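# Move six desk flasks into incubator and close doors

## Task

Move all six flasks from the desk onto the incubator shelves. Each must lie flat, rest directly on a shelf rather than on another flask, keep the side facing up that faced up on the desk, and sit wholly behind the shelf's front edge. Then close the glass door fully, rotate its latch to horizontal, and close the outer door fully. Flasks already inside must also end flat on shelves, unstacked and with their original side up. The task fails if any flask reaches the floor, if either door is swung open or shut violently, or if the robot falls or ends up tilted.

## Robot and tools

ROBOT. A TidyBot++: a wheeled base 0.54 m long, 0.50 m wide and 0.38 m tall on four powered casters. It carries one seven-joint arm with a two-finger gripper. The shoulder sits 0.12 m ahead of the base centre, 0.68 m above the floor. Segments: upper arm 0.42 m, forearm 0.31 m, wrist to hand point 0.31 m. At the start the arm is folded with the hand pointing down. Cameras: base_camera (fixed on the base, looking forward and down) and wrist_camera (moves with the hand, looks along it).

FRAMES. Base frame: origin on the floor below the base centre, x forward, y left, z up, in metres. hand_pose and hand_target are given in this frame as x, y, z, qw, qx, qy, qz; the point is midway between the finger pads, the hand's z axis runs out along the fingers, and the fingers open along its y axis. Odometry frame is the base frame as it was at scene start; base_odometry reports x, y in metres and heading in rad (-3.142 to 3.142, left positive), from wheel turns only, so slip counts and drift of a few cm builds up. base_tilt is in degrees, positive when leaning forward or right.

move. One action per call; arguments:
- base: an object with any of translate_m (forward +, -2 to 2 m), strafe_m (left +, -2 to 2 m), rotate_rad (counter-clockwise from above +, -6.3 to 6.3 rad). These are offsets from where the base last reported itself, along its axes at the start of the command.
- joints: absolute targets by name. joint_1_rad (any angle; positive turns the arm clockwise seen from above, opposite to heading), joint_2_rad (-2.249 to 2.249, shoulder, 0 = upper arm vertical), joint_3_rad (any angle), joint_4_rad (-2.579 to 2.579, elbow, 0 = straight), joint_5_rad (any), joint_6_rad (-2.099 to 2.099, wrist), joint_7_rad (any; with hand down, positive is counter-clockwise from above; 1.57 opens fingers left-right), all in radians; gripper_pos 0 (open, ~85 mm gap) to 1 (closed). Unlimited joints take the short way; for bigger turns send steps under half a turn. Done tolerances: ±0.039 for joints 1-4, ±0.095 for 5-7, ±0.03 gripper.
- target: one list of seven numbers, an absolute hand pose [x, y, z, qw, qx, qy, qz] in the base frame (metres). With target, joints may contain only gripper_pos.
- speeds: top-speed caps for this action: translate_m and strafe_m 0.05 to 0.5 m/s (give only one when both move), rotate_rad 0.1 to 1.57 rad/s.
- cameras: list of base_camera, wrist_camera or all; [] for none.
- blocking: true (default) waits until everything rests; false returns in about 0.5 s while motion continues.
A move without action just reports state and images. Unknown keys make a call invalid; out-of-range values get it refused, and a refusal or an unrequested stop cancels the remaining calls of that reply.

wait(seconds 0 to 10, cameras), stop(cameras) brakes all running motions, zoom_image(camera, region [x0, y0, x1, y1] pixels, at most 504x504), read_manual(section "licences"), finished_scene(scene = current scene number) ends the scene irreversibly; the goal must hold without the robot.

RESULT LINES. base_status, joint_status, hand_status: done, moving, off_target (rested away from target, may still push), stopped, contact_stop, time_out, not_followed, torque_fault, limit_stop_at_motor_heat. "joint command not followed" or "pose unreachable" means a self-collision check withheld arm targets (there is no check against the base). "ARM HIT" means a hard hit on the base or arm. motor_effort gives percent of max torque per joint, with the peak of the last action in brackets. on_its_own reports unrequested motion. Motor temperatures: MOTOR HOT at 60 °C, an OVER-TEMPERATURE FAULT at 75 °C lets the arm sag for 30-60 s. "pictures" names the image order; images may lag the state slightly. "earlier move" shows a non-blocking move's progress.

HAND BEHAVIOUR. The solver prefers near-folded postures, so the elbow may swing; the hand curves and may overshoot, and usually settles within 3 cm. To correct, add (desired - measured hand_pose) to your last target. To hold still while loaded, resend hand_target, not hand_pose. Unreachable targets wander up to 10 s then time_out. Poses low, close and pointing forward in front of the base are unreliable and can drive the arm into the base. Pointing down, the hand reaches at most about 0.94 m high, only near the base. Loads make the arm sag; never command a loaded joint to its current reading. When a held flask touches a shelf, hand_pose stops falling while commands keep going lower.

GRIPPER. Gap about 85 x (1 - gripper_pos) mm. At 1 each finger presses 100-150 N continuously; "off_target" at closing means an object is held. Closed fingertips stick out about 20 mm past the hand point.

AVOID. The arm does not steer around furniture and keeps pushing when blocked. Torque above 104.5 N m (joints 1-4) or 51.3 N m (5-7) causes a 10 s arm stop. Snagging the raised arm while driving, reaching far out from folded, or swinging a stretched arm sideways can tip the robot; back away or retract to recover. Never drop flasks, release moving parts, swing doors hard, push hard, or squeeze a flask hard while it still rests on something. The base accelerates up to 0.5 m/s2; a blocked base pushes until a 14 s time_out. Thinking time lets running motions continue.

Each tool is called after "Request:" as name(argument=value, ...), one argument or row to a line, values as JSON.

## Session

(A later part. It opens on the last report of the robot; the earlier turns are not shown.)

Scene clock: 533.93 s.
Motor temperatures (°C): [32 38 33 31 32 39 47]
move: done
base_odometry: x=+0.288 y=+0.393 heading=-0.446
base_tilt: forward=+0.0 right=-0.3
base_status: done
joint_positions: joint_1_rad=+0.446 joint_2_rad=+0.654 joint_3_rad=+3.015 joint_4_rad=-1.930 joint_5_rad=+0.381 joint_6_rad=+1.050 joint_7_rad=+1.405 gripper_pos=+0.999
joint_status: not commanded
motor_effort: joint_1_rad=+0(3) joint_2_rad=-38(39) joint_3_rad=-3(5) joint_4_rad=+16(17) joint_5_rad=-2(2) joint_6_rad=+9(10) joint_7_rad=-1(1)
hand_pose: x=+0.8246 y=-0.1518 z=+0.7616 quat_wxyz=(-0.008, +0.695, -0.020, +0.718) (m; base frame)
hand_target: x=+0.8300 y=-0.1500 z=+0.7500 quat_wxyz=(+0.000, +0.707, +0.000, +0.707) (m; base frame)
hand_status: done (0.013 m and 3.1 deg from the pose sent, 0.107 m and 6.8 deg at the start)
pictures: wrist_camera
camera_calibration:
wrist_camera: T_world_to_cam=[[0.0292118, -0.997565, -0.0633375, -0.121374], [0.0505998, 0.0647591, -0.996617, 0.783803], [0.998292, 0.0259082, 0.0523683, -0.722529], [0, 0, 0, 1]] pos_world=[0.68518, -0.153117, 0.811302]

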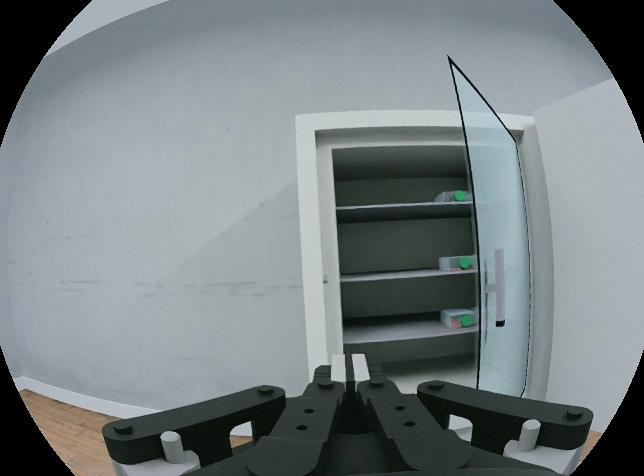

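Request:
move(
  base={"translate_m": 0.40},
  cameras=[],
)

Request:
move(
  base={"strafe_m": -0.40},
  speeds={"strafe_m": 0.12},
  cameras=["wrist_camera"],
)

Request:
move(
  base={"strafe_m": -0.23},
  speeds={"strafe_m": 0.12},
  cameras=["wrist_camera"],
)

Scene clock: 544.23 s.
Motor temperatures (°C): [32 38 33 31 32 39 47]
move: done
base_odometry: x=+0.649 y=+0.221 heading=-0.445
base_tilt: forward=-0.1 right=-0.2
base_status: done
joint_positions: joint_1_rad=+0.446 joint_2_rad=+0.658 joint_3_rad=+3.015 joint_4_rad=-1.924 joint_5_rad=+0.382 joint_6_rad=+1.047 joint_7_rad=+1.405 gripper_pos=+0.999
joint_status: not commanded
motor_effort: joint_1_rad=+0(3) joint_2_rad=-37(39) joint_3_rad=-3(5) joint_4_rad=+16(17) joint_5_rad=-1(2) joint_6_rad=+9(10) joint_7_rad=+0(1)
hand_pose: x=+0.8263 y=-0.1530 z=+0.7602 quat_wxyz=(-0.007, +0.696, -0.020, +0.718) (m; base frame)
hand_target: x=+0.8300 y=-0.1500 z=+0.7500 quat_wxyz=(+0.000, +0.707, +0.000, +0.707) (m; base frame)
hand_status: not commanded
pictures: none
No camera images: "cameras" was empty.

Scene clock: 548.10 s.
Motor temperatures (°C): [32 38 33 31 33 39 47]
move: done
base_odometry: x=+0.477 y=-0.140 heading=-0.444
base_tilt: forward=-0.1 right=-0.2
base_status: done
joint_positions: joint_1_rad=+0.281 joint_2_rad=+0.637 joint_3_rad=+2.865 joint_4_rad=-2.005 joint_5_rad=+0.543 joint_6_rad=+1.046 joint_7_rad=+1.405 gripper_pos=+0.999
joint_status: not commanded
motor_effort: joint_1_rad=+32(33) joint_2_rad=-25(38) joint_3_rad=+23(24) joint_4_rad=+33(34) joint_5_rad=-23(24) joint_6_rad=+3(10) joint_7_rad=-2(2)
hand_pose: x=+0.7997 y=+0.0930 z=+0.7544 quat_wxyz=(-0.164, +0.694, +0.127, +0.690) (m; base frame)
hand_target: x=+0.8300 y=-0.1500 z=+0.7500 quat_wxyz=(+0.000, +0.707, +0.000, +0.707) (m; base frame)
hand_status: not commanded
pictures: wrist_camera
camera_calibration:
wrist_camera: T_world_to_cam=[[0.442031, -0.893616, -0.0778394, -0.205747], [-0.0109492, 0.0813957, -0.996622, 0.809644], [0.896933, 0.44139, 0.0261951, -0.641436], [0, 0, 0, 1]] pos_world=[0.675136, 0.0333635, 0.807696]

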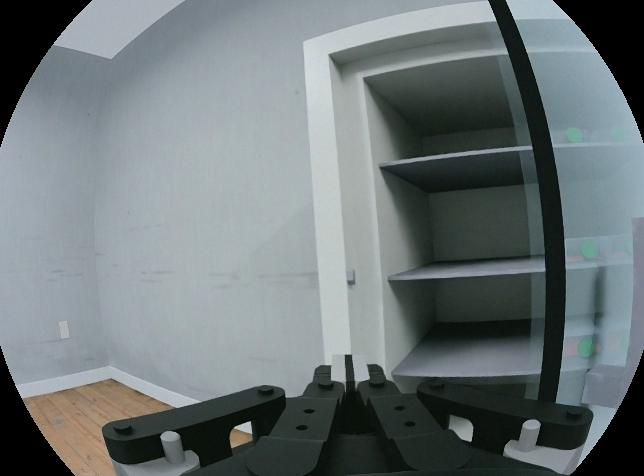

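Scene clock: 550.60 s.
Motor temperatures (°C): [33 37 33 31 33 39 47]
move: done
TORQUE WARNING: joint_5_rad reached its warning level (29.4 N m). A warning alone does not stop the arm.
base_odometry: x=+0.378 y=-0.348 heading=-0.444
base_tilt: forward=-0.1 right=-0.2
base_status: done
joint_positions: joint_1_rad=+0.183 joint_2_rad=+0.630 joint_3_rad=+2.785 joint_4_rad=-2.060 joint_5_rad=+0.653 joint_6_rad=+1.046 joint_7_rad=+1.405 gripper_pos=+1.000
joint_status: not commanded
motor_effort: joint_1_rad=+48(53) joint_2_rad=-23(32) joint_3_rad=+36(38) joint_4_rad=+41(48) joint_5_rad=-38(41) joint_6_rad=+1(7) joint_7_rad=-1(3)
hand_pose: x=+0.7396 y=+0.2249 z=+0.7474 quat_wxyz=(-0.252, +0.677, +0.219, +0.655) (m; base frame)
hand_target: x=+0.8300 y=-0.1500 z=+0.7500 quat_wxyz=(+0.000, +0.707, +0.000, +0.707) (m; base frame)
hand_status: not commanded
pictures: wrist_camera
camera_calibration:
wrist_camera: T_world_to_cam=[[0.660865, -0.746195, -0.0803181, -0.254987], [-0.0482175, 0.064583, -0.996747, 0.822761], [0.748955, 0.662587, 0.006701, -0.571306], [0, 0, 0, 1]] pos_world=[0.636065, 0.135134, 0.803432]

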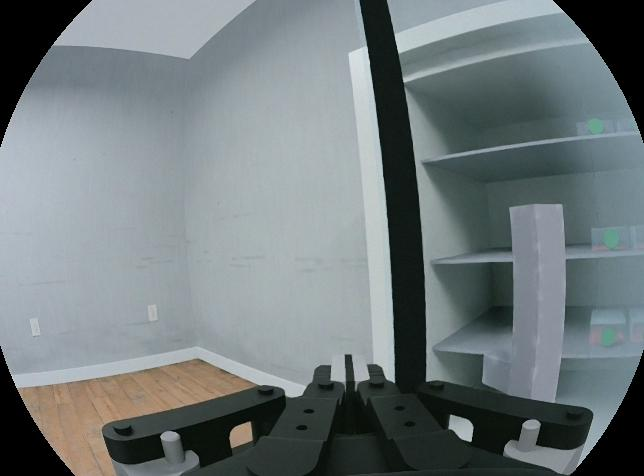

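Request:
move(
  base={"strafe_m": 0.45},
  speeds={"strafe_m": 0.2},
  cameras=["wrist_camera"],
)

Scene clock: 570.53 s.
Motor temperatures (°C): [34 37 34 32 33 39 47]
move: done
base_odometry: x=+0.571 y=+0.059 heading=-0.442
base_tilt: forward=-0.1 right=-0.2
base_status: done
joint_positions: joint_1_rad=+0.443 joint_2_rad=+0.654 joint_3_rad=+3.005 joint_4_rad=-1.927 joint_5_rad=+0.440 joint_6_rad=+1.043 joint_7_rad=+1.405 gripper_pos=+0.999
joint_status: not commanded
motor_effort: joint_1_rad=-1(47) joint_2_rad=-38(38) joint_3_rad=-4(35) joint_4_rad=+16(42) joint_5_rad=-2(37) joint_6_rad=+9(10) joint_7_rad=-1(2)
hand_pose: x=+0.8266 y=-0.1297 z=+0.7596 quat_wxyz=(-0.020, +0.698, +0.010, +0.715) (m; base frame)
hand_target: x=+0.8300 y=-0.1500 z=+0.7500 quat_wxyz=(+0.000, +0.707, +0.000, +0.707) (m; base frame)
hand_status: not commanded
pictures: wrist_camera
camera_calibration:
wrist_camera: T_world_to_cam=[[0.0874126, -0.995448, -0.0379717, -0.166579], [0.0395816, 0.0415582, -0.998352, 0.787715], [0.995386, 0.0857656, 0.0430341, -0.707753], [0, 0, 0, 1]] pos_world=[0.687869, -0.137856, 0.810549]

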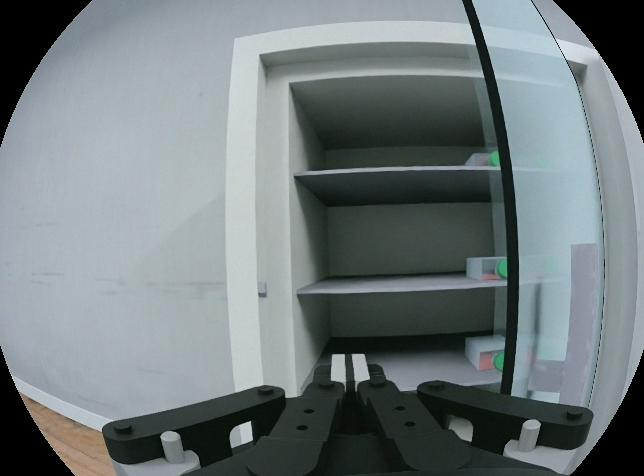

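Request:
move(
  base={"strafe_m": 0.1},
  cameras=[],
)

Request:
move(
  base={"translate_m": 0.2},
  cameras=["wrist_camera"],
)

Request:
move(
  base={"strafe_m": -0.25},
  speeds={"strafe_m": 0.12},
  cameras=["wrist_camera"],
)

Scene clock: 581.40 s.
Motor temperatures (°C): [34 37 34 32 33 39 47]
move: done
base_odometry: x=+0.614 y=+0.150 heading=-0.440
base_tilt: forward=+0.0 right=-0.2
base_status: done
joint_positions: joint_1_rad=+0.445 joint_2_rad=+0.654 joint_3_rad=+3.005 joint_4_rad=-1.927 joint_5_rad=+0.440 joint_6_rad=+1.043 joint_7_rad=+1.405 gripper_pos=+0.999
joint_status: not commanded
motor_effort: joint_1_rad=+0(4) joint_2_rad=-37(39) joint_3_rad=-3(5) joint_4_rad=+16(17) joint_5_rad=-2(3) joint_6_rad=+10(10) joint_7_rad=-1(1)
hand_pose: x=+0.8265 y=-0.1308 z=+0.7595 quat_wxyz=(-0.019, +0.699, +0.009, +0.715) (m; base frame)
hand_target: x=+0.8300 y=-0.1500 z=+0.7500 quat_wxyz=(+0.000, +0.707, +0.000, +0.707) (m; base frame)
hand_status: not commanded
pictures: none
No camera images: "cameras" was empty.

Scene clock: 582.97 s.
Motor temperatures (°C): [34 37 34 32 33 39 47]
move: done
base_odometry: x=+0.795 y=+0.065 heading=-0.440
base_tilt: forward=-0.1 right=-0.2
base_status: done
joint_positions: joint_1_rad=+0.445 joint_2_rad=+0.659 joint_3_rad=+3.005 joint_4_rad=-1.923 joint_5_rad=+0.440 joint_6_rad=+1.043 joint_7_rad=+1.405 gripper_pos=+0.999
joint_status: not commanded
motor_effort: joint_1_rad=+0(2) joint_2_rad=-37(40) joint_3_rad=-3(4) joint_4_rad=+16(17) joint_5_rad=-2(2) joint_6_rad=+9(10) joint_7_rad=+0(1)
hand_pose: x=+0.8276 y=-0.1322 z=+0.7579 quat_wxyz=(-0.019, +0.699, +0.009, +0.715) (m; base frame)
hand_target: x=+0.8300 y=-0.1500 z=+0.7500 quat_wxyz=(+0.000, +0.707, +0.000, +0.707) (m; base frame)
hand_status: not commanded
pictures: wrist_camera
camera_calibration:
wrist_camera: T_world_to_cam=[[0.0842874, -0.995695, -0.0385675, -0.166206], [0.0385666, 0.041936, -0.998376, 0.787036], [0.995695, 0.0826631, 0.0419352, -0.708247], [0, 0, 0, 1]] pos_world=[0.688853, -0.13995, 0.809048]

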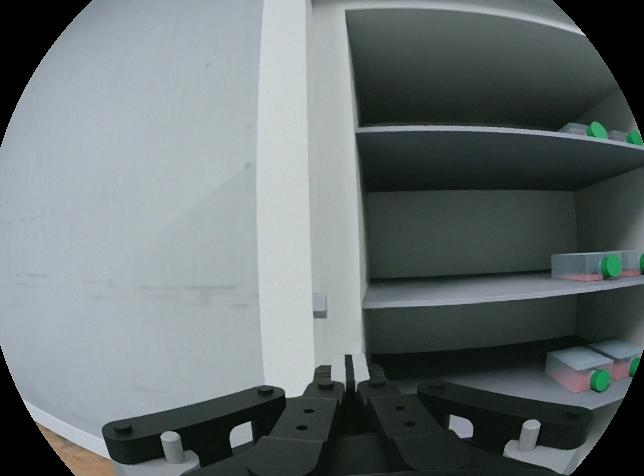

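Scene clock: 585.57 s.
Motor temperatures (°C): [34 37 34 32 33 39 47]
move: done
base_odometry: x=+0.689 y=-0.162 heading=-0.439
base_tilt: forward=-0.1 right=-0.2
base_status: done
joint_positions: joint_1_rad=+0.400 joint_2_rad=+0.641 joint_3_rad=+2.959 joint_4_rad=-1.986 joint_5_rad=+0.439 joint_6_rad=+1.041 joint_7_rad=+1.405 gripper_pos=+0.999
joint_status: not commanded
motor_effort: joint_1_rad=+11(12) joint_2_rad=-28(42) joint_3_rad=+6(8) joint_4_rad=+29(31) joint_5_rad=-5(5) joint_6_rad=+8(10) joint_7_rad=-1(1)
hand_pose: x=+0.8175 y=-0.0682 z=+0.7472 quat_wxyz=(-0.063, +0.709, +0.026, +0.702) (m; base frame)
hand_target: x=+0.8300 y=-0.1500 z=+0.7500 quat_wxyz=(+0.000, +0.707, +0.000, +0.707) (m; base frame)
hand_status: not commanded
pictures: wrist_camera
camera_calibration:
wrist_camera: T_world_to_cam=[[0.16847, -0.982526, -0.0791285, -0.13969], [-0.000618036, 0.0801706, -0.996781, 0.807468], [0.985707, 0.167977, 0.0128991, -0.667291], [0, 0, 0, 1]] pos_world=[0.681786, -0.0898942, 0.802423]

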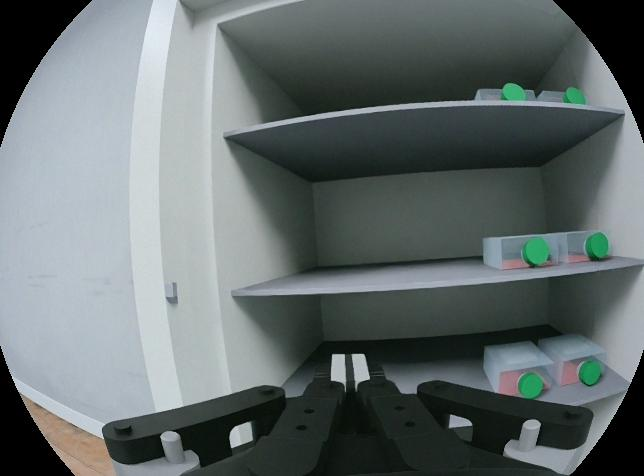

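Request:
move(
  base={"strafe_m": -0.32},
  speeds={"strafe_m": 0.12},
  cameras=["wrist_camera"],
)

Scene clock: 593.63 s.
Motor temperatures (°C): [34 37 34 32 33 39 47]
move: done
base_odometry: x=+0.553 y=-0.450 heading=-0.440
base_tilt: forward=-0.2 right=-0.3
base_status: done
joint_positions: joint_1_rad=+0.190 joint_2_rad=+0.568 joint_3_rad=+2.776 joint_4_rad=-2.232 joint_5_rad=+0.512 joint_6_rad=+1.041 joint_7_rad=+1.405 gripper_pos=+0.999
joint_status: not commanded
motor_effort: joint_1_rad=+46(49) joint_2_rad=-8(29) joint_3_rad=+39(41) joint_4_rad=+71(73) joint_5_rad=-17(20) joint_6_rad=+1(9) joint_7_rad=-1(2)
hand_pose: x=+0.7001 y=+0.2018 z=+0.7167 quat_wxyz=(-0.245, +0.728, +0.162, +0.620) (m; base frame)
hand_target: x=+0.8300 y=-0.1500 z=+0.7500 quat_wxyz=(+0.000, +0.707, +0.000, +0.707) (m; base frame)
hand_status: not commanded
pictures: wrist_camera
camera_calibration:
wrist_camera: T_world_to_cam=[[0.571157, -0.799188, -0.187292, -0.0983472], [-0.180226, 0.100507, -0.978477, 0.863872], [0.800811, 0.592619, -0.0866297, -0.481547], [0, 0, 0, 1]] pos_world=[0.597492, 0.119951, 0.785143]

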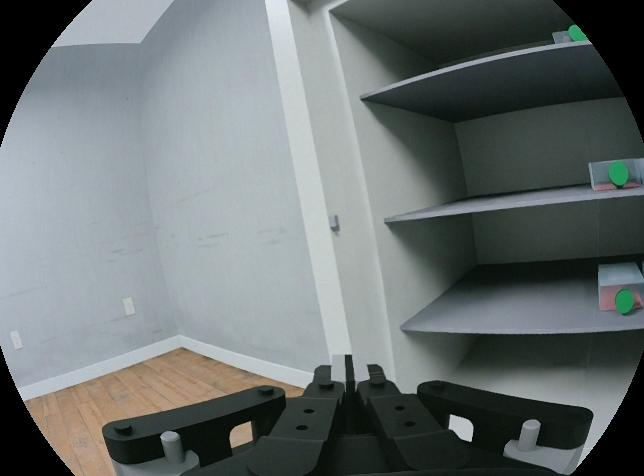

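Request:
move(
  base={"strafe_m": 0.40},
  speeds={"strafe_m": 0.2},
  cameras=["wrist_camera"],
)

Request:
move(
  base={"translate_m": -0.25},
  cameras=["wrist_camera"],
)

Scene clock: 615.30 s.
Motor temperatures (°C): [35 36 34 34 33 39 47]
move: done
base_odometry: x=+0.724 y=-0.088 heading=-0.439
base_tilt: forward=+0.0 right=-0.3
base_status: done
joint_positions: joint_1_rad=+0.453 joint_2_rad=+0.666 joint_3_rad=+3.011 joint_4_rad=-1.926 joint_5_rad=+0.433 joint_6_rad=+1.034 joint_7_rad=+1.405 gripper_pos=+0.999
joint_status: not commanded
motor_effort: joint_1_rad=+0(47) joint_2_rad=-38(40) joint_3_rad=-4(40) joint_4_rad=+16(72) joint_5_rad=-1(18) joint_6_rad=+9(11) joint_7_rad=-1(1)
hand_pose: x=+0.8258 y=-0.1424 z=+0.7488 quat_wxyz=(-0.014, +0.705, +0.000, +0.709) (m; base frame)
hand_target: x=+0.8300 y=-0.1500 z=+0.7500 quat_wxyz=(+0.000, +0.707, +0.000, +0.707) (m; base frame)
hand_status: not commanded
pictures: wrist_camera
camera_calibration:
wrist_camera: T_world_to_cam=[[0.0651614, -0.996893, -0.0442518, -0.156766], [0.0212346, 0.0457213, -0.998729, 0.793501], [0.997649, 0.0641389, 0.0241479, -0.696126], [0, 0, 0, 1]] pos_world=[0.687854, -0.14791, 0.802365]

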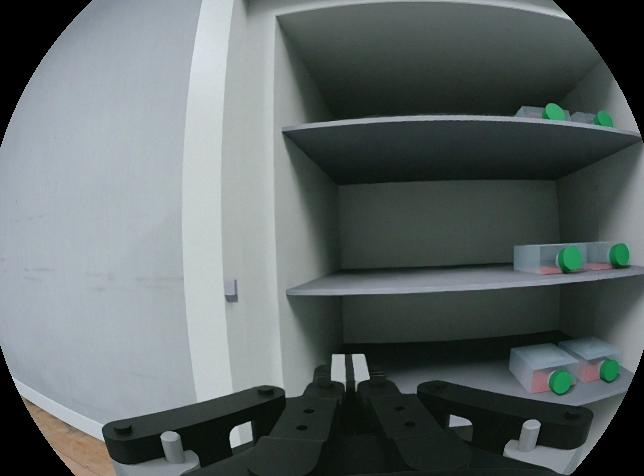

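Scene clock: 617.03 s.
Motor temperatures (°C): [35 36 34 34 33 39 47]
move: done
base_odometry: x=+0.497 y=+0.018 heading=-0.439
base_tilt: forward=-0.1 right=-0.2
base_status: done
joint_positions: joint_1_rad=+0.453 joint_2_rad=+0.666 joint_3_rad=+3.010 joint_4_rad=-1.924 joint_5_rad=+0.433 joint_6_rad=+1.034 joint_7_rad=+1.405 gripper_pos=+0.999
joint_status: not commanded
motor_effort: joint_1_rad=+0(4) joint_2_rad=-38(41) joint_3_rad=-3(4) joint_4_rad=+16(17) joint_5_rad=-2(2) joint_6_rad=+10(10) joint_7_rad=-1(1)
hand_pose: x=+0.8264 y=-0.1423 z=+0.7495 quat_wxyz=(-0.014, +0.705, +0.001, +0.709) (m; base frame)
hand_target: x=+0.8300 y=-0.1500 z=+0.7500 quat_wxyz=(+0.000, +0.707, +0.000, +0.707) (m; base frame)
hand_status: not commanded
pictures: wrist_camera
camera_calibration:
wrist_camera: T_world_to_cam=[[0.0656266, -0.99689, -0.0436344, -0.157493], [0.0228511, 0.0452187, -0.998716, 0.792787], [0.997583, 0.0645453, 0.0257476, -0.697824], [0, 0, 0, 1]] pos_world=[0.688357, -0.147811, 0.802864]

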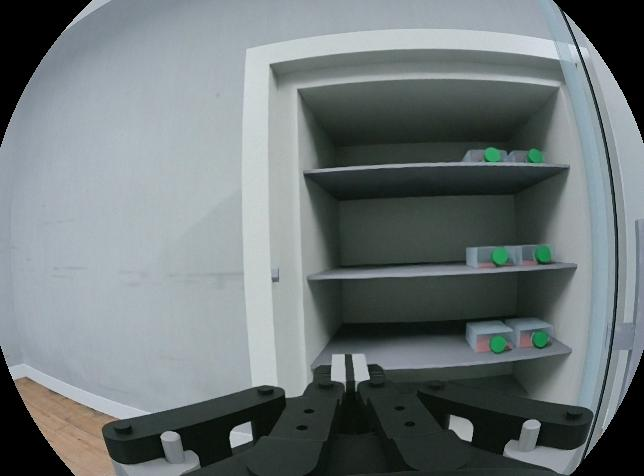

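Request:
move(
  base={"translate_m": -0.45},
  target=[0.70, 0, 0.80, 0, 0.7071, 0, 0.7071],
  cameras=["wrist_camera"],
)

Scene clock: 634.30 s.
Motor temperatures (°C): [35 36 34 33 33 39 47]
move: done
base_odometry: x=+0.090 y=+0.210 heading=-0.439
base_tilt: forward=+0.0 right=-0.2
base_status: done
joint_positions: joint_1_rad=+0.018 joint_2_rad=+0.330 joint_3_rad=+3.140 joint_4_rad=-2.363 joint_5_rad=+0.046 joint_6_rad=+1.057 joint_7_rad=+1.478 gripper_pos=+0.999
joint_status: not commanded
motor_effort: joint_1_rad=-1(2) joint_2_rad=-26(40) joint_3_rad=+0(4) joint_4_rad=+15(17) joint_5_rad=-1(2) joint_6_rad=+9(10) joint_7_rad=-1(1)
hand_pose: x=+0.7022 y=+0.0042 z=+0.7759 quat_wxyz=(-0.033, +0.730, -0.018, +0.682) (m; base frame)
hand_target: x=+0.7000 y=+0.0000 z=+0.8000 quat_wxyz=(+0.000, +0.707, +0.000, +0.707) (m; base frame)
hand_status: done (0.025 m and 5.8 deg from the pose sent, 0.197 m and 1.6 deg at the start)
pictures: wrist_camera
camera_calibration:
wrist_camera: T_world_to_cam=[[0.0621689, -0.992888, -0.101526, 0.0452591], [-0.0510629, 0.0984255, -0.993833, 0.863166], [0.996759, 0.0669697, -0.0445808, -0.52899], [0, 0, 0, 1]] pos_world=[0.568538, -0.00459403, 0.838856]

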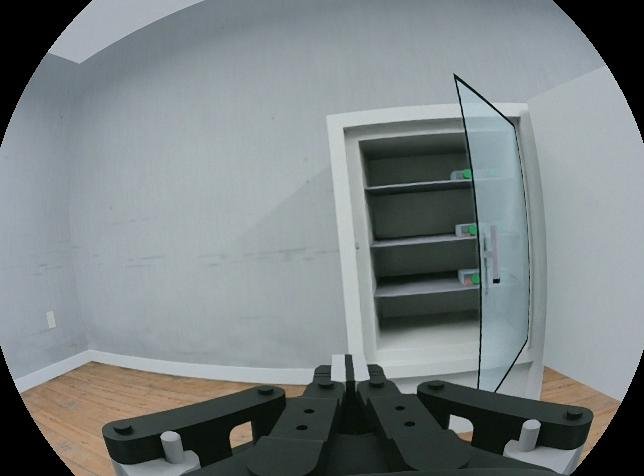

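Request:
zoom_image(
  camera="wrist_camera",
  region=[400, 50, 600, 420],
)

Request:
move(
  base={"strafe_m": 0.2},
  target=[0.83, -0.15, 0.72, 0, 0.7071, 0, 0.7071],
  cameras=[],
)

Request:
move(
  base={"translate_m": 0.6},
  cameras=[],
)

Request:
move(
  base={"strafe_m": -0.35},
  speeds={"strafe_m": 0.15},
  cameras=["wrist_camera"],
)

Scaled by 1.362.

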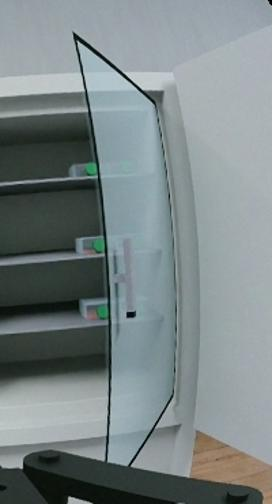

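Scene clock: 661.83 s.
Motor temperatures (°C): [34 36 34 33 33 39 47]
move: done
base_odometry: x=+0.175 y=+0.391 heading=-0.439
base_tilt: forward=+0.0 right=-0.2
base_status: done
joint_positions: joint_1_rad=+0.435 joint_2_rad=+0.721 joint_3_rad=+3.025 joint_4_rad=-1.945 joint_5_rad=+0.365 joint_6_rad=+1.057 joint_7_rad=+1.479 gripper_pos=+0.999
joint_status: not commanded
motor_effort: joint_1_rad=-1(3) joint_2_rad=-39(40) joint_3_rad=-3(4) joint_4_rad=+14(16) joint_5_rad=-1(2) joint_6_rad=+9(10) joint_7_rad=+0(1)
hand_pose: x=+0.8247 y=-0.1529 z=+0.7089 quat_wxyz=(+0.009, +0.720, -0.010, +0.694) (m; base frame)
hand_target: x=+0.8300 y=-0.1500 z=+0.7200 quat_wxyz=(+0.000, +0.707, +0.000, +0.707) (m; base frame)
hand_status: done (0.013 m and 2.7 deg from the pose sent, 0.208 m and 5.8 deg at the start)
pictures: none
No camera images: "cameras" was empty.

Scene clock: 664.30 s.
Motor temperatures (°C): [34 36 34 33 33 39 47]
move: done
base_odometry: x=+0.718 y=+0.136 heading=-0.438
base_tilt: forward=+0.0 right=-0.2
base_status: done
joint_positions: joint_1_rad=+0.436 joint_2_rad=+0.723 joint_3_rad=+3.024 joint_4_rad=-1.937 joint_5_rad=+0.366 joint_6_rad=+1.057 joint_7_rad=+1.479 gripper_pos=+0.999
joint_status: not commanded
motor_effort: joint_1_rad=+0(2) joint_2_rad=-39(41) joint_3_rad=-3(4) joint_4_rad=+15(16) joint_5_rad=-1(2) joint_6_rad=+9(10) joint_7_rad=+0(1)
hand_pose: x=+0.8268 y=-0.1537 z=+0.7110 quat_wxyz=(+0.010, +0.718, -0.009, +0.696) (m; base frame)
hand_target: x=+0.8300 y=-0.1500 z=+0.7200 quat_wxyz=(+0.000, +0.707, +0.000, +0.707) (m; base frame)
hand_status: not commanded
pictures: none
No camera images: "cameras" was empty.

Scene clock: 667.30 s.
Motor temperatures (°C): [34 36 34 33 33 39 47]
move: done
base_odometry: x=+0.570 y=-0.181 heading=-0.437
base_tilt: forward=-0.1 right=-0.2
base_status: done
joint_positions: joint_1_rad=+0.446 joint_2_rad=+0.723 joint_3_rad=+3.013 joint_4_rad=-1.938 joint_5_rad=+0.375 joint_6_rad=+1.057 joint_7_rad=+1.479 gripper_pos=+0.999
joint_status: not commanded
motor_effort: joint_1_rad=+0(6) joint_2_rad=-39(41) joint_3_rad=-4(5) joint_4_rad=+15(18) joint_5_rad=-1(4) joint_6_rad=+9(10) joint_7_rad=+0(1)
hand_pose: x=+0.8263 y=-0.1525 z=+0.7116 quat_wxyz=(+0.007, +0.718, -0.008, +0.696) (m; base frame)
hand_target: x=+0.8300 y=-0.1500 z=+0.7200 quat_wxyz=(+0.000, +0.707, +0.000, +0.707) (m; base frame)
hand_status: not commanded
pictures: wrist_camera
camera_calibration:
wrist_camera: T_world_to_cam=[[0.0243197, -0.999308, -0.0281564, -0.146528], [-0.0126626, 0.0278546, -0.999532, 0.782634], [0.999624, 0.0246648, -0.0119764, -0.67713], [0, 0, 0, 1]] pos_world=[0.690349, -0.151525, 0.770032]

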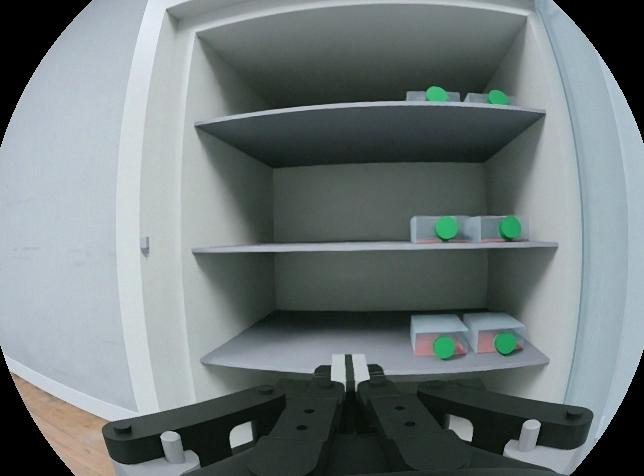

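Request:
wait(
  seconds=0,
  cameras=["base_camera"],
)

Scene clock: 696.47 s.
Motor temperatures (°C): [34 36 34 32 33 39 47]
base_odometry: x=+0.570 y=-0.181 heading=-0.437
base_tilt: forward=+0.0 right=-0.2
base_status: done
joint_positions: joint_1_rad=+0.446 joint_2_rad=+0.723 joint_3_rad=+3.013 joint_4_rad=-1.938 joint_5_rad=+0.375 joint_6_rad=+1.057 joint_7_rad=+1.479 gripper_pos=+0.999
joint_status: not commanded
motor_effort: joint_1_rad=-1(6) joint_2_rad=-39(41) joint_3_rad=-4(5) joint_4_rad=+15(18) joint_5_rad=-1(4) joint_6_rad=+10(10) joint_7_rad=+0(1)
hand_pose: x=+0.8263 y=-0.1525 z=+0.7116 quat_wxyz=(+0.007, +0.718, -0.008, +0.696) (m; base frame)
hand_target: x=+0.8300 y=-0.1500 z=+0.7200 quat_wxyz=(+0.000, +0.707, +0.000, +0.707) (m; base frame)
hand_status: not commanded
pictures: base_camera

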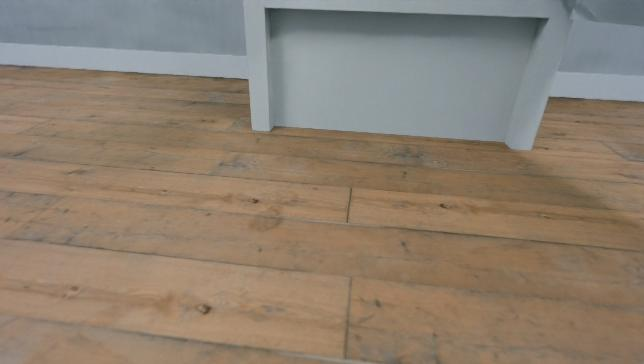

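Request:
move(
  base={"rotate_rad": -0.14},
  speeds={"rotate_rad": 0.1},
)

Request:
wait(
  seconds=4,
  cameras=["wrist_camera"],
)

Scene clock: 746.40 s.
Motor temperatures (°C): [33 36 33 32 33 39 47]
move: done
base_odometry: x=+0.570 y=-0.181 heading=-0.578
base_tilt: forward=+0.0 right=-0.2
base_status: done
joint_positions: joint_1_rad=+0.447 joint_2_rad=+0.724 joint_3_rad=+3.013 joint_4_rad=-1.938 joint_5_rad=+0.375 joint_6_rad=+1.057 joint_7_rad=+1.479 gripper_pos=+0.999
joint_status: not commanded
motor_effort: joint_1_rad=+0(4) joint_2_rad=-38(41) joint_3_rad=-4(6) joint_4_rad=+15(16) joint_5_rad=-2(2) joint_6_rad=+10(10) joint_7_rad=+0(1)
hand_pose: x=+0.8262 y=-0.1531 z=+0.7113 quat_wxyz=(+0.007, +0.718, -0.008, +0.696) (m; base frame)
hand_target: x=+0.8300 y=-0.1500 z=+0.7200 quat_wxyz=(+0.000, +0.707, +0.000, +0.707) (m; base frame)
hand_status: not commanded
pictures: base_camera, wrist_camera
camera_calibration:
wrist_camera: T_world_to_cam=[[0.023613, -0.99933, -0.0279527, -0.146701], [-0.0130386, 0.0276503, -0.999533, 0.782678], [0.999636, 0.0239665, -0.0123769, -0.676822], [0, 0, 0, 1]] pos_world=[0.690245, -0.152023, 0.769834]

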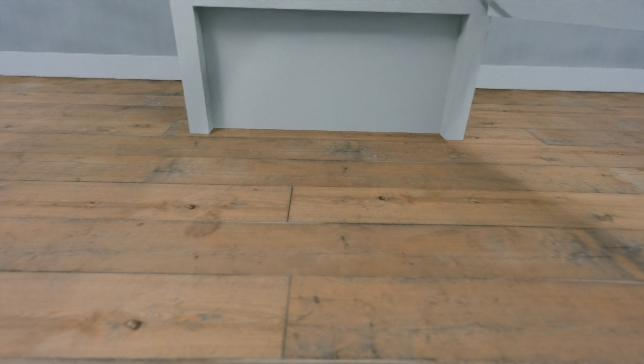

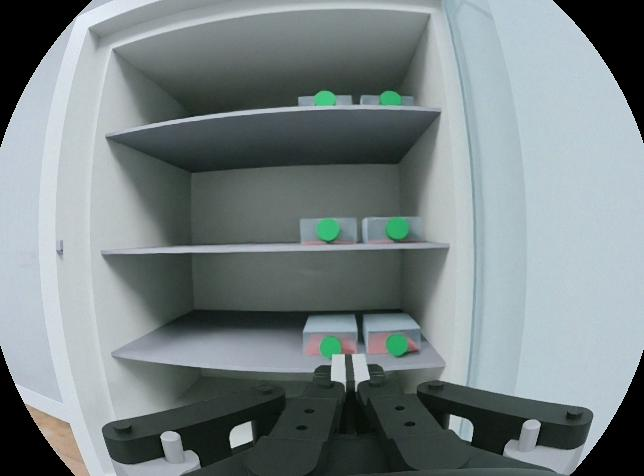

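Scene clock: 750.40 s.
Motor temperatures (°C): [33 36 33 32 33 39 47]
base_odometry: x=+0.570 y=-0.181 heading=-0.578
base_tilt: forward=-0.1 right=-0.2
base_status: done
joint_positions: joint_1_rad=+0.447 joint_2_rad=+0.724 joint_3_rad=+3.013 joint_4_rad=-1.938 joint_5_rad=+0.375 joint_6_rad=+1.057 joint_7_rad=+1.479 gripper_pos=+0.999
joint_status: not commanded
motor_effort: joint_1_rad=+0(4) joint_2_rad=-39(41) joint_3_rad=-3(6) joint_4_rad=+14(16) joint_5_rad=-1(2) joint_6_rad=+10(10) joint_7_rad=-1(1)
hand_pose: x=+0.8262 y=-0.1531 z=+0.7113 quat_wxyz=(+0.007, +0.718, -0.008, +0.696) (m; base frame)
hand_target: x=+0.8300 y=-0.1500 z=+0.7200 quat_wxyz=(+0.000, +0.707, +0.000, +0.707) (m; base frame)
hand_status: not commanded
wait: 4.00 s; at rest by 0.27 s
pictures: wrist_camera
camera_calibration:
wrist_camera: T_world_to_cam=[[0.023613, -0.99933, -0.0279527, -0.146701], [-0.0130386, 0.0276503, -0.999533, 0.782678], [0.999636, 0.0239665, -0.0123769, -0.676822], [0, 0, 0, 1]] pos_world=[0.690245, -0.152023, 0.769834]

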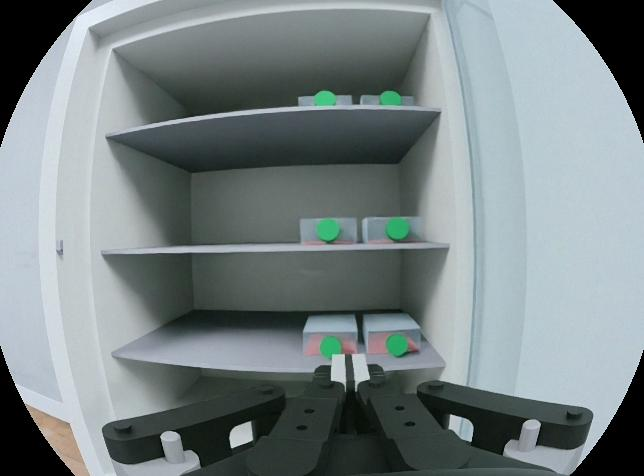

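Request:
move(
  base={"translate_m": -0.75},
  cameras=["wrist_camera"],
)

Request:
move(
  base={"rotate_rad": 1.56},
  joints={"joint_1_rad":0,"joint_2_rad":-0.32,"joint_3_rad":3.14,"joint_4_rad":-2.53,"joint_5_rad":0,"joint_6_rad":0.4,"joint_7_rad":1.57,"gripper_pos":0},
  cameras=["wrist_camera"],
)

Request:
move(
  base={"translate_m": 0.8, "strafe_m":0.45},
)

Scene clock: 798.77 s.
Motor temperatures (°C): [33 36 33 31 33 39 47]
move: done
base_odometry: x=-0.059 y=+0.228 heading=-0.579
base_tilt: forward=-0.1 right=-0.2
base_status: done
joint_positions: joint_1_rad=+0.447 joint_2_rad=+0.725 joint_3_rad=+3.013 joint_4_rad=-1.936 joint_5_rad=+0.375 joint_6_rad=+1.057 joint_7_rad=+1.479 gripper_pos=+0.999
joint_status: not commanded
motor_effort: joint_1_rad=+0(2) joint_2_rad=-38(41) joint_3_rad=-3(4) joint_4_rad=+15(16) joint_5_rad=-1(2) joint_6_rad=+10(10) joint_7_rad=-1(1)
hand_pose: x=+0.8267 y=-0.1534 z=+0.7113 quat_wxyz=(+0.007, +0.718, -0.008, +0.696) (m; base frame)
hand_target: x=+0.8300 y=-0.1500 z=+0.7200 quat_wxyz=(+0.000, +0.707, +0.000, +0.707) (m; base frame)
hand_status: not commanded
pictures: wrist_camera
camera_calibration:
wrist_camera: T_world_to_cam=[[0.0235321, -0.999335, -0.027837, -0.146947], [-0.0124339, 0.02755, -0.999543, 0.782163], [0.999646, 0.0238675, -0.0117773, -0.677702], [0, 0, 0, 1]] pos_world=[0.690645, -0.152223, 0.769733]

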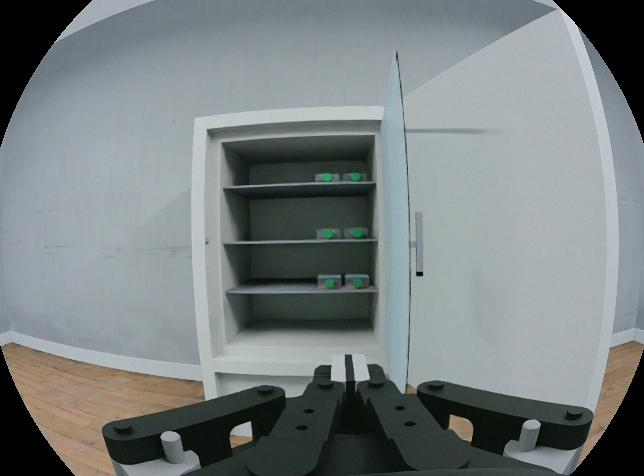

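Scene clock: 801.30 s.
Motor temperatures (°C): [33 36 33 31 33 39 47]
move: done
base_odometry: x=-0.059 y=+0.228 heading=+0.979
base_tilt: forward=-0.1 right=-0.2
base_status: done
joint_positions: joint_1_rad=+0.020 joint_2_rad=-0.298 joint_3_rad=+3.128 joint_4_rad=-2.523 joint_5_rad=+0.038 joint_6_rad=+0.442 joint_7_rad=+1.485 gripper_pos=+0.000
joint_status: all done
motor_effort: joint_1_rad=+0(6) joint_2_rad=-9(40) joint_3_rad=+0(7) joint_4_rad=+20(21) joint_5_rad=-1(3) joint_6_rad=+9(11) joint_7_rad=-1(2)
hand_pose: x=+0.5491 y=+0.0042 z=+0.8272 quat_wxyz=(-0.019, +0.778, -0.016, +0.628) (m; base frame)
hand_target: x=+0.5414 y=+0.0021 z=+0.8199 quat_wxyz=(-0.001, +0.786, +0.000, +0.618) (m; base frame)
hand_status: not commanded
pictures: wrist_camera
camera_calibration:
wrist_camera: T_world_to_cam=[[0.0375616, -0.99579, -0.0836171, 0.0586519], [-0.193645, 0.0748368, -0.978213, 0.971863], [0.980352, 0.0529353, -0.190018, -0.244664], [0, 0, 0, 1]] pos_world=[0.42585, -0.00137492, 0.909103]

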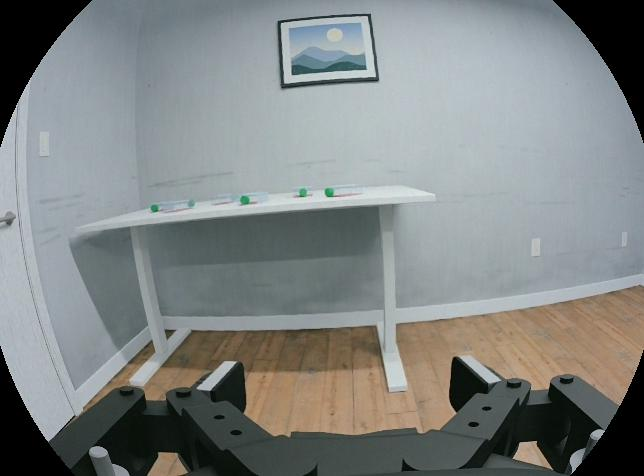

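Scene clock: 804.53 s.
Motor temperatures (°C): [33 36 33 31 33 39 47]
move: done
base_odometry: x=+0.014 y=+1.143 heading=+0.981
base_tilt: forward=-0.1 right=-0.2
base_status: done
joint_positions: joint_1_rad=+0.019 joint_2_rad=-0.304 joint_3_rad=+3.131 joint_4_rad=-2.525 joint_5_rad=+0.036 joint_6_rad=+0.438 joint_7_rad=+1.485 gripper_pos=+0.000
joint_status: not commanded
motor_effort: joint_1_rad=+0(1) joint_2_rad=-8(11) joint_3_rad=+0(1) joint_4_rad=+21(22) joint_5_rad=+0(1) joint_6_rad=+10(10) joint_7_rad=-1(1)
hand_pose: x=+0.5475 y=+0.0026 z=+0.8274 quat_wxyz=(-0.018, +0.778, -0.018, +0.628) (m; base frame)
hand_target: x=+0.5414 y=+0.0021 z=+0.8199 quat_wxyz=(-0.001, +0.786, +0.000, +0.618) (m; base frame)
hand_status: not commanded
pictures: base_camera, wrist_camera
camera_calibration:
wrist_camera: T_world_to_cam=[[0.0334649, -0.995711, -0.0862508, 0.0615727], [-0.193477, 0.0782125, -0.977982, 0.971577], [0.980534, 0.0494156, -0.19003, -0.243145], [0, 0, 0, 1]] pos_world=[0.424329, -0.00266564, 0.90929]

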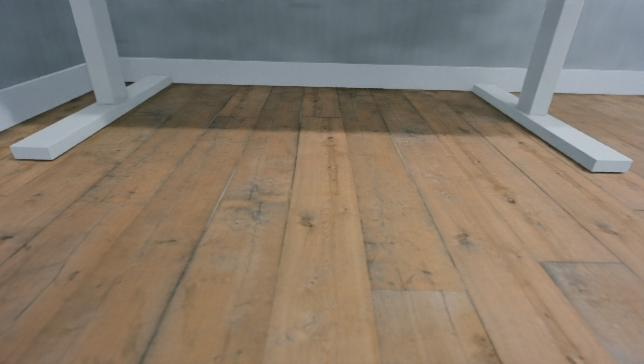

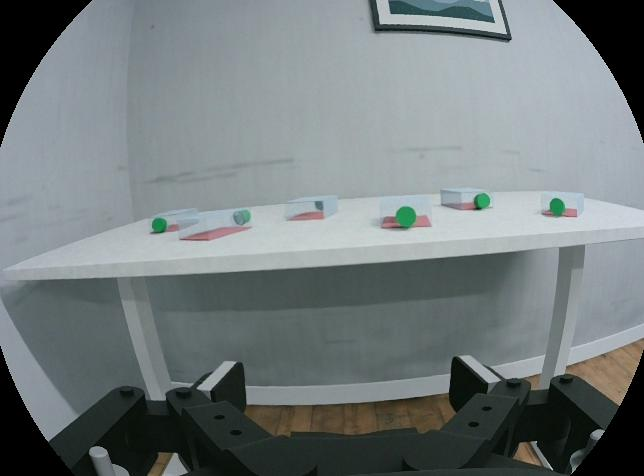

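Request:
move(
  base={"translate_m": 0.3},
  target=[0.62, 0, 1.02, 0, 0.924, 0, 0.383],
)

Scene clock: 840.23 s.
Motor temperatures (°C): [33 35 33 31 33 39 47]
move: done
base_odometry: x=+0.181 y=+1.393 heading=+0.981
base_tilt: forward=-0.1 right=-0.2
base_status: done
joint_positions: joint_1_rad=+0.001 joint_2_rad=-0.028 joint_3_rad=+3.155 joint_4_rad=-1.148 joint_5_rad=+0.034 joint_6_rad=-1.193 joint_7_rad=+1.490 gripper_pos=+0.000
joint_status: not commanded
motor_effort: joint_1_rad=+0(1) joint_2_rad=-19(20) joint_3_rad=+0(2) joint_4_rad=+21(24) joint_5_rad=+0(1) joint_6_rad=+7(10) joint_7_rad=+0(1)
hand_pose: x=+0.6196 y=-0.0160 z=+1.0288 quat_wxyz=(+0.004, +0.914, -0.044, +0.403) (m; base frame)
hand_target: x=+0.6200 y=+0.0000 z=+1.0200 quat_wxyz=(+0.000, +0.924, +0.000, +0.383) (m; base frame)
hand_status: done (0.018 m and 5.7 deg from the pose sent, 0.206 m and 32.9 deg at the start)
pictures: base_camera, wrist_camera
camera_calibration:
wrist_camera: T_world_to_cam=[[-0.0680924, -0.994569, -0.0787133, 0.113167], [-0.656715, 0.104075, -0.746923, 1.23372], [0.751059, 0.000832466, -0.660235, 0.350484], [0, 0, 0, 1]] pos_world=[0.554674, -0.0161385, 1.1618]

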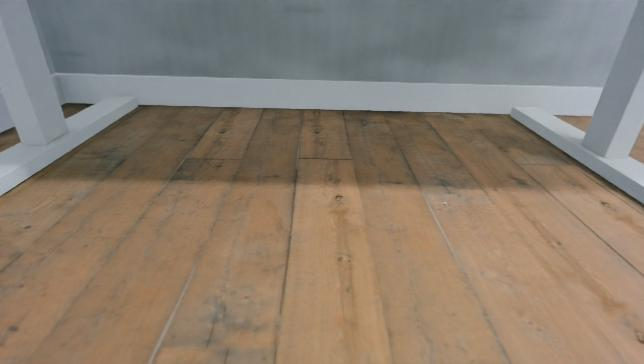

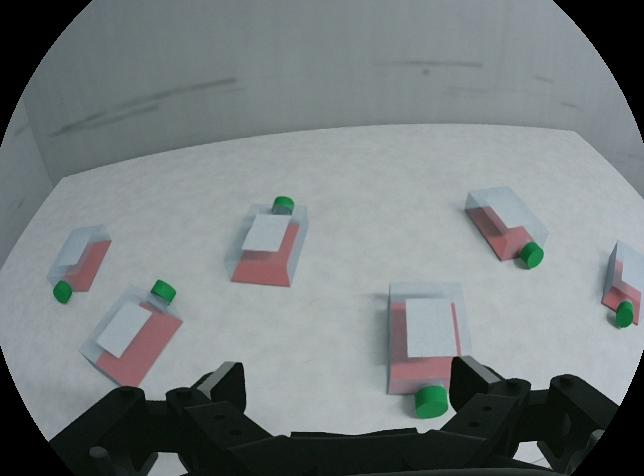

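Request:
move(
  target=[0.625, -0.092, 0.905, 0.0344, 0.920, -0.0827, 0.3815],
  cameras=["wrist_camera"],
)

Scene clock: 925.30 s.
Motor temperatures (°C): [33 33 33 31 32 39 47]
move: done
base_odometry: x=+0.181 y=+1.393 heading=+0.981
base_tilt: forward=-0.1 right=-0.2
base_status: not commanded
joint_positions: joint_1_rad=+0.046 joint_2_rad=-0.027 joint_3_rad=+3.239 joint_4_rad=-1.541 joint_5_rad=+0.034 joint_6_rad=-0.913 joint_7_rad=+1.490 gripper_pos=+0.000
joint_status: not commanded
motor_effort: joint_1_rad=+0(1) joint_2_rad=-20(22) joint_3_rad=+0(1) joint_4_rad=+22(23) joint_5_rad=+0(1) joint_6_rad=+7(7) joint_7_rad=+0(1)
hand_pose: x=+0.6201 y=-0.0803 z=+0.8850 quat_wxyz=(+0.026, +0.931, -0.101, +0.349) (m; base frame)
hand_target: x=+0.6250 y=-0.0920 z=+0.9050 quat_wxyz=(+0.034, +0.920, -0.083, +0.382) (m; base frame)
hand_status: done (0.024 m and 4.6 deg from the pose sent, 0.145 m and 6.2 deg at the start)
pictures: wrist_camera
camera_calibration:
wrist_camera: T_world_to_cam=[[-0.195079, -0.978093, -0.0726524, 0.112599], [-0.719694, 0.193079, -0.666904, 1.10864], [0.666321, -0.0778113, -0.741594, 0.373522], [0, 0, 0, 1]] pos_world=[0.570961, -0.0748587, 1.02454]

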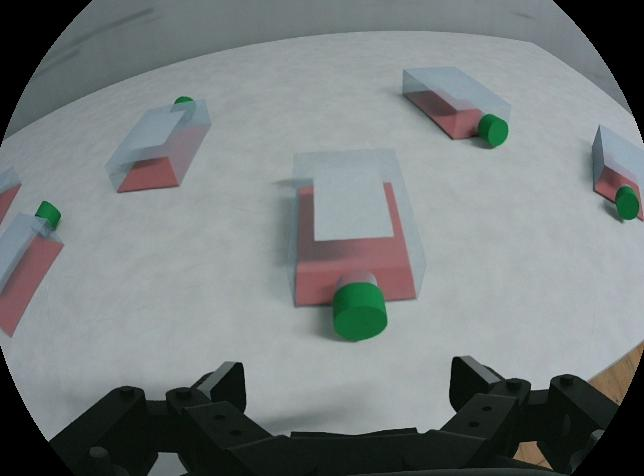

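Request:
move(
  target=[0.662, -0.116, 0.889, 0.0344, 0.920, -0.0827, 0.3815],
  cameras=["wrist_camera"],
)

Scene clock: 940.90 s.
Motor temperatures (°C): [33 33 33 31 32 39 47]
move: done
base_odometry: x=+0.181 y=+1.393 heading=+0.981
base_tilt: forward=+0.0 right=-0.2
base_status: not commanded
joint_positions: joint_1_rad=+0.092 joint_2_rad=+0.037 joint_3_rad=+3.262 joint_4_rad=-1.523 joint_5_rad=-0.030 joint_6_rad=-0.863 joint_7_rad=+1.572 gripper_pos=+0.000
joint_status: not commanded
motor_effort: joint_1_rad=+0(1) joint_2_rad=-22(25) joint_3_rad=+0(1) joint_4_rad=+22(23) joint_5_rad=+0(1) joint_6_rad=+7(7) joint_7_rad=-1(1)
hand_pose: x=+0.6452 y=-0.1042 z=+0.8718 quat_wxyz=(+0.026, +0.930, -0.103, +0.351) (m; base frame)
hand_target: x=+0.6620 y=-0.1160 z=+0.8890 quat_wxyz=(+0.034, +0.920, -0.083, +0.382) (m; base frame)
hand_status: done (0.027 m and 4.5 deg from the pose sent, 0.055 m and 4.6 deg at the start)
pictures: wrist_camera
camera_calibration:
wrist_camera: T_world_to_cam=[[-0.199244, -0.977031, -0.0755754, 0.098543], [-0.714773, 0.197653, -0.670844, 1.12328], [0.670374, -0.0796422, -0.737737, 0.338903], [0, 0, 0, 1]] pos_world=[0.595331, -0.0987487, 1.01101]

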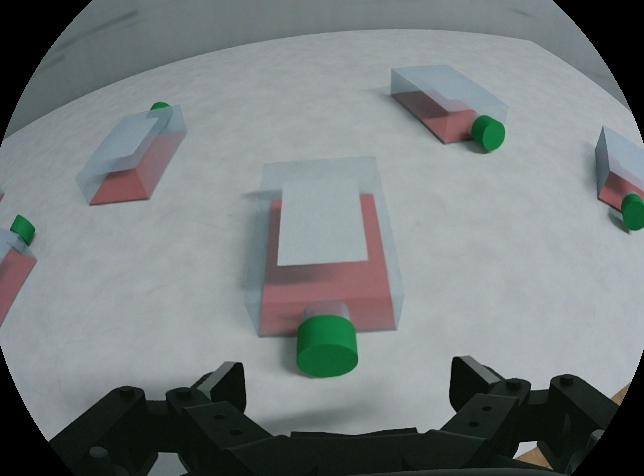

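Request:
move(
  target=[0.698, -0.118, 0.862, 0.0344, 0.920, -0.0827, 0.3815],
  cameras=["wrist_camera"],
)

Scene clock: 949.70 s.
Motor temperatures (°C): [33 33 33 31 32 39 47]
move: done
base_odometry: x=+0.181 y=+1.393 heading=+0.981
base_tilt: forward=+0.0 right=-0.2
base_status: not commanded
joint_positions: joint_1_rad=+0.104 joint_2_rad=+0.126 joint_3_rad=+3.259 joint_4_rad=-1.513 joint_5_rad=-0.034 joint_6_rad=-0.787 joint_7_rad=+1.573 gripper_pos=+0.000
joint_status: not commanded
motor_effort: joint_1_rad=+0(1) joint_2_rad=-26(28) joint_3_rad=+0(1) joint_4_rad=+22(23) joint_5_rad=+0(1) joint_6_rad=+7(7) joint_7_rad=-1(1)
hand_pose: x=+0.6796 y=-0.1140 z=+0.8429 quat_wxyz=(+0.030, +0.931, -0.106, +0.349) (m; base frame)
hand_target: x=+0.6980 y=-0.1180 z=+0.8620 quat_wxyz=(+0.034, +0.920, -0.083, +0.382) (m; base frame)
hand_status: done (0.027 m and 4.8 deg from the pose sent, 0.055 m and 4.5 deg at the start)
pictures: wrist_camera
camera_calibration:
wrist_camera: T_world_to_cam=[[-0.208572, -0.975595, -0.0686451, 0.0943184], [-0.716249, 0.200166, -0.668522, 1.12971], [0.665947, -0.0902683, -0.740517, 0.297962], [0, 0, 0, 1]] pos_world=[0.630396, -0.107215, 0.982354]

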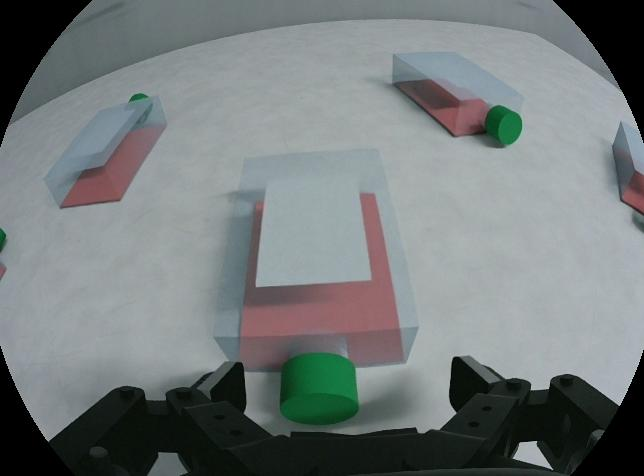

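Request:
move(
  target=[0.699, -0.105, 0.862, 0.0344, 0.920, -0.0827, 0.3815],
  cameras=[],
)

Request:
move(
  joints={"gripper_pos": 0.85},
  cameras=["wrist_camera"],
)

Scene clock: 958.50 s.
Motor temperatures (°C): [33 33 33 31 32 39 47]
move: done
base_odometry: x=+0.181 y=+1.393 heading=+0.981
base_tilt: forward=-0.1 right=-0.2
base_status: not commanded
joint_positions: joint_1_rad=+0.099 joint_2_rad=+0.126 joint_3_rad=+3.257 joint_4_rad=-1.513 joint_5_rad=-0.032 joint_6_rad=-0.785 joint_7_rad=+1.573 gripper_pos=+0.000
joint_status: not commanded
motor_effort: joint_1_rad=+0(1) joint_2_rad=-26(27) joint_3_rad=+0(1) joint_4_rad=+22(23) joint_5_rad=+0(1) joint_6_rad=+7(7) joint_7_rad=-1(1)
hand_pose: x=+0.6806 y=-0.1107 z=+0.8431 quat_wxyz=(+0.030, +0.931, -0.103, +0.350) (m; base frame)
hand_target: x=+0.6990 y=-0.1050 z=+0.8620 quat_wxyz=(+0.034, +0.920, -0.083, +0.382) (m; base frame)
hand_status: done (0.027 m and 4.5 deg from the pose sent, 0.029 m and 4.8 deg at the start)
pictures: none
No camera images: "cameras" was empty.

Scene clock: 959.53 s.
Motor temperatures (°C): [33 33 33 31 32 39 47]
move: off_target
base_odometry: x=+0.181 y=+1.393 heading=+0.981
base_tilt: forward=+0.0 right=-0.3
base_status: not commanded
joint_positions: joint_1_rad=+0.099 joint_2_rad=+0.126 joint_3_rad=+3.257 joint_4_rad=-1.513 joint_5_rad=-0.032 joint_6_rad=-0.783 joint_7_rad=+1.573 gripper_pos=+0.690
joint_status: gripper_pos off_target (ended at +0.690, target +0.850)
motor_effort: joint_1_rad=+0(1) joint_2_rad=-26(27) joint_3_rad=+0(1) joint_4_rad=+23(23) joint_5_rad=+0(1) joint_6_rad=+7(7) joint_7_rad=-1(1)
hand_pose: x=+0.6812 y=-0.1107 z=+0.8439 quat_wxyz=(+0.030, +0.930, -0.102, +0.351) (m; base frame)
hand_target: x=+0.6990 y=-0.1050 z=+0.8620 quat_wxyz=(+0.034, +0.920, -0.083, +0.382) (m; base frame)
hand_status: not commanded
pictures: wrist_camera
camera_calibration:
wrist_camera: T_world_to_cam=[[-0.201185, -0.977287, -0.0665902, 0.0909514], [-0.715212, 0.193004, -0.67173, 1.13215], [0.669325, -0.0875155, -0.737797, 0.293581], [0, 0, 0, 1]] pos_world=[0.631524, -0.103931, 0.983158]

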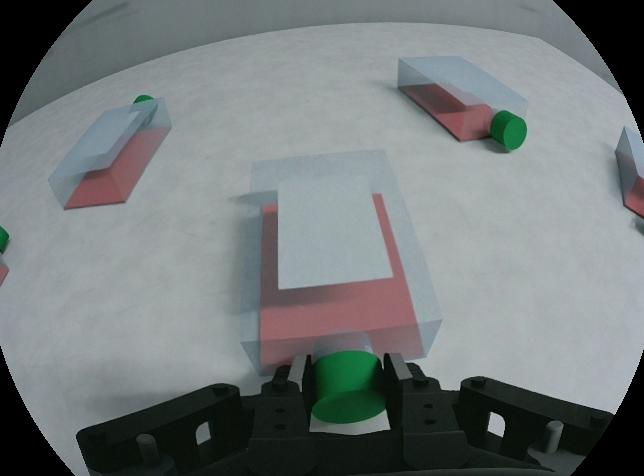

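Request:
move(
  target=[0.67, -0.105, 0.93, 0.0344, 0.920, -0.0827, 0.3815],
  cameras=["wrist_camera"],
)

Scene clock: 966.47 s.
Motor temperatures (°C): [33 33 33 31 32 39 47]
move: done
base_odometry: x=+0.181 y=+1.393 heading=+0.981
base_tilt: forward=-0.1 right=-0.2
base_status: not commanded
joint_positions: joint_1_rad=+0.099 joint_2_rad=+0.089 joint_3_rad=+3.257 joint_4_rad=-1.371 joint_5_rad=-0.032 joint_6_rad=-0.902 joint_7_rad=+1.573 gripper_pos=+0.690
joint_status: not commanded
motor_effort: joint_1_rad=+0(1) joint_2_rad=-26(30) joint_3_rad=+0(0) joint_4_rad=+24(24) joint_5_rad=-1(1) joint_6_rad=+8(8) joint_7_rad=-1(1)
hand_pose: x=+0.6783 y=-0.1095 z=+0.9144 quat_wxyz=(+0.031, +0.919, -0.100, +0.379) (m; base frame)
hand_target: x=+0.6700 y=-0.1050 z=+0.9300 quat_wxyz=(+0.034, +0.920, -0.083, +0.382) (m; base frame)
hand_status: done (0.018 m and 2.0 deg from the pose sent, 0.087 m and 4.3 deg at the start)
pictures: wrist_camera
camera_calibration:
wrist_camera: T_world_to_cam=[[-0.193202, -0.978665, -0.0699104, 0.0937317], [-0.674964, 0.184285, -0.714467, 1.18797], [0.712108, -0.0908496, -0.696167, 0.280274], [0, 0, 0, 1]] pos_world=[0.62036, -0.10173, 1.05044]

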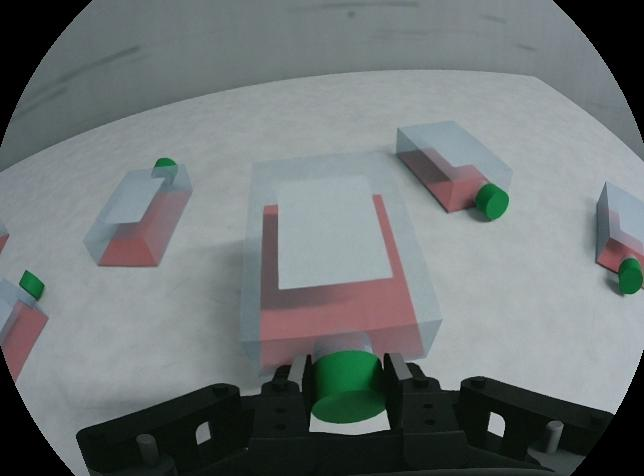

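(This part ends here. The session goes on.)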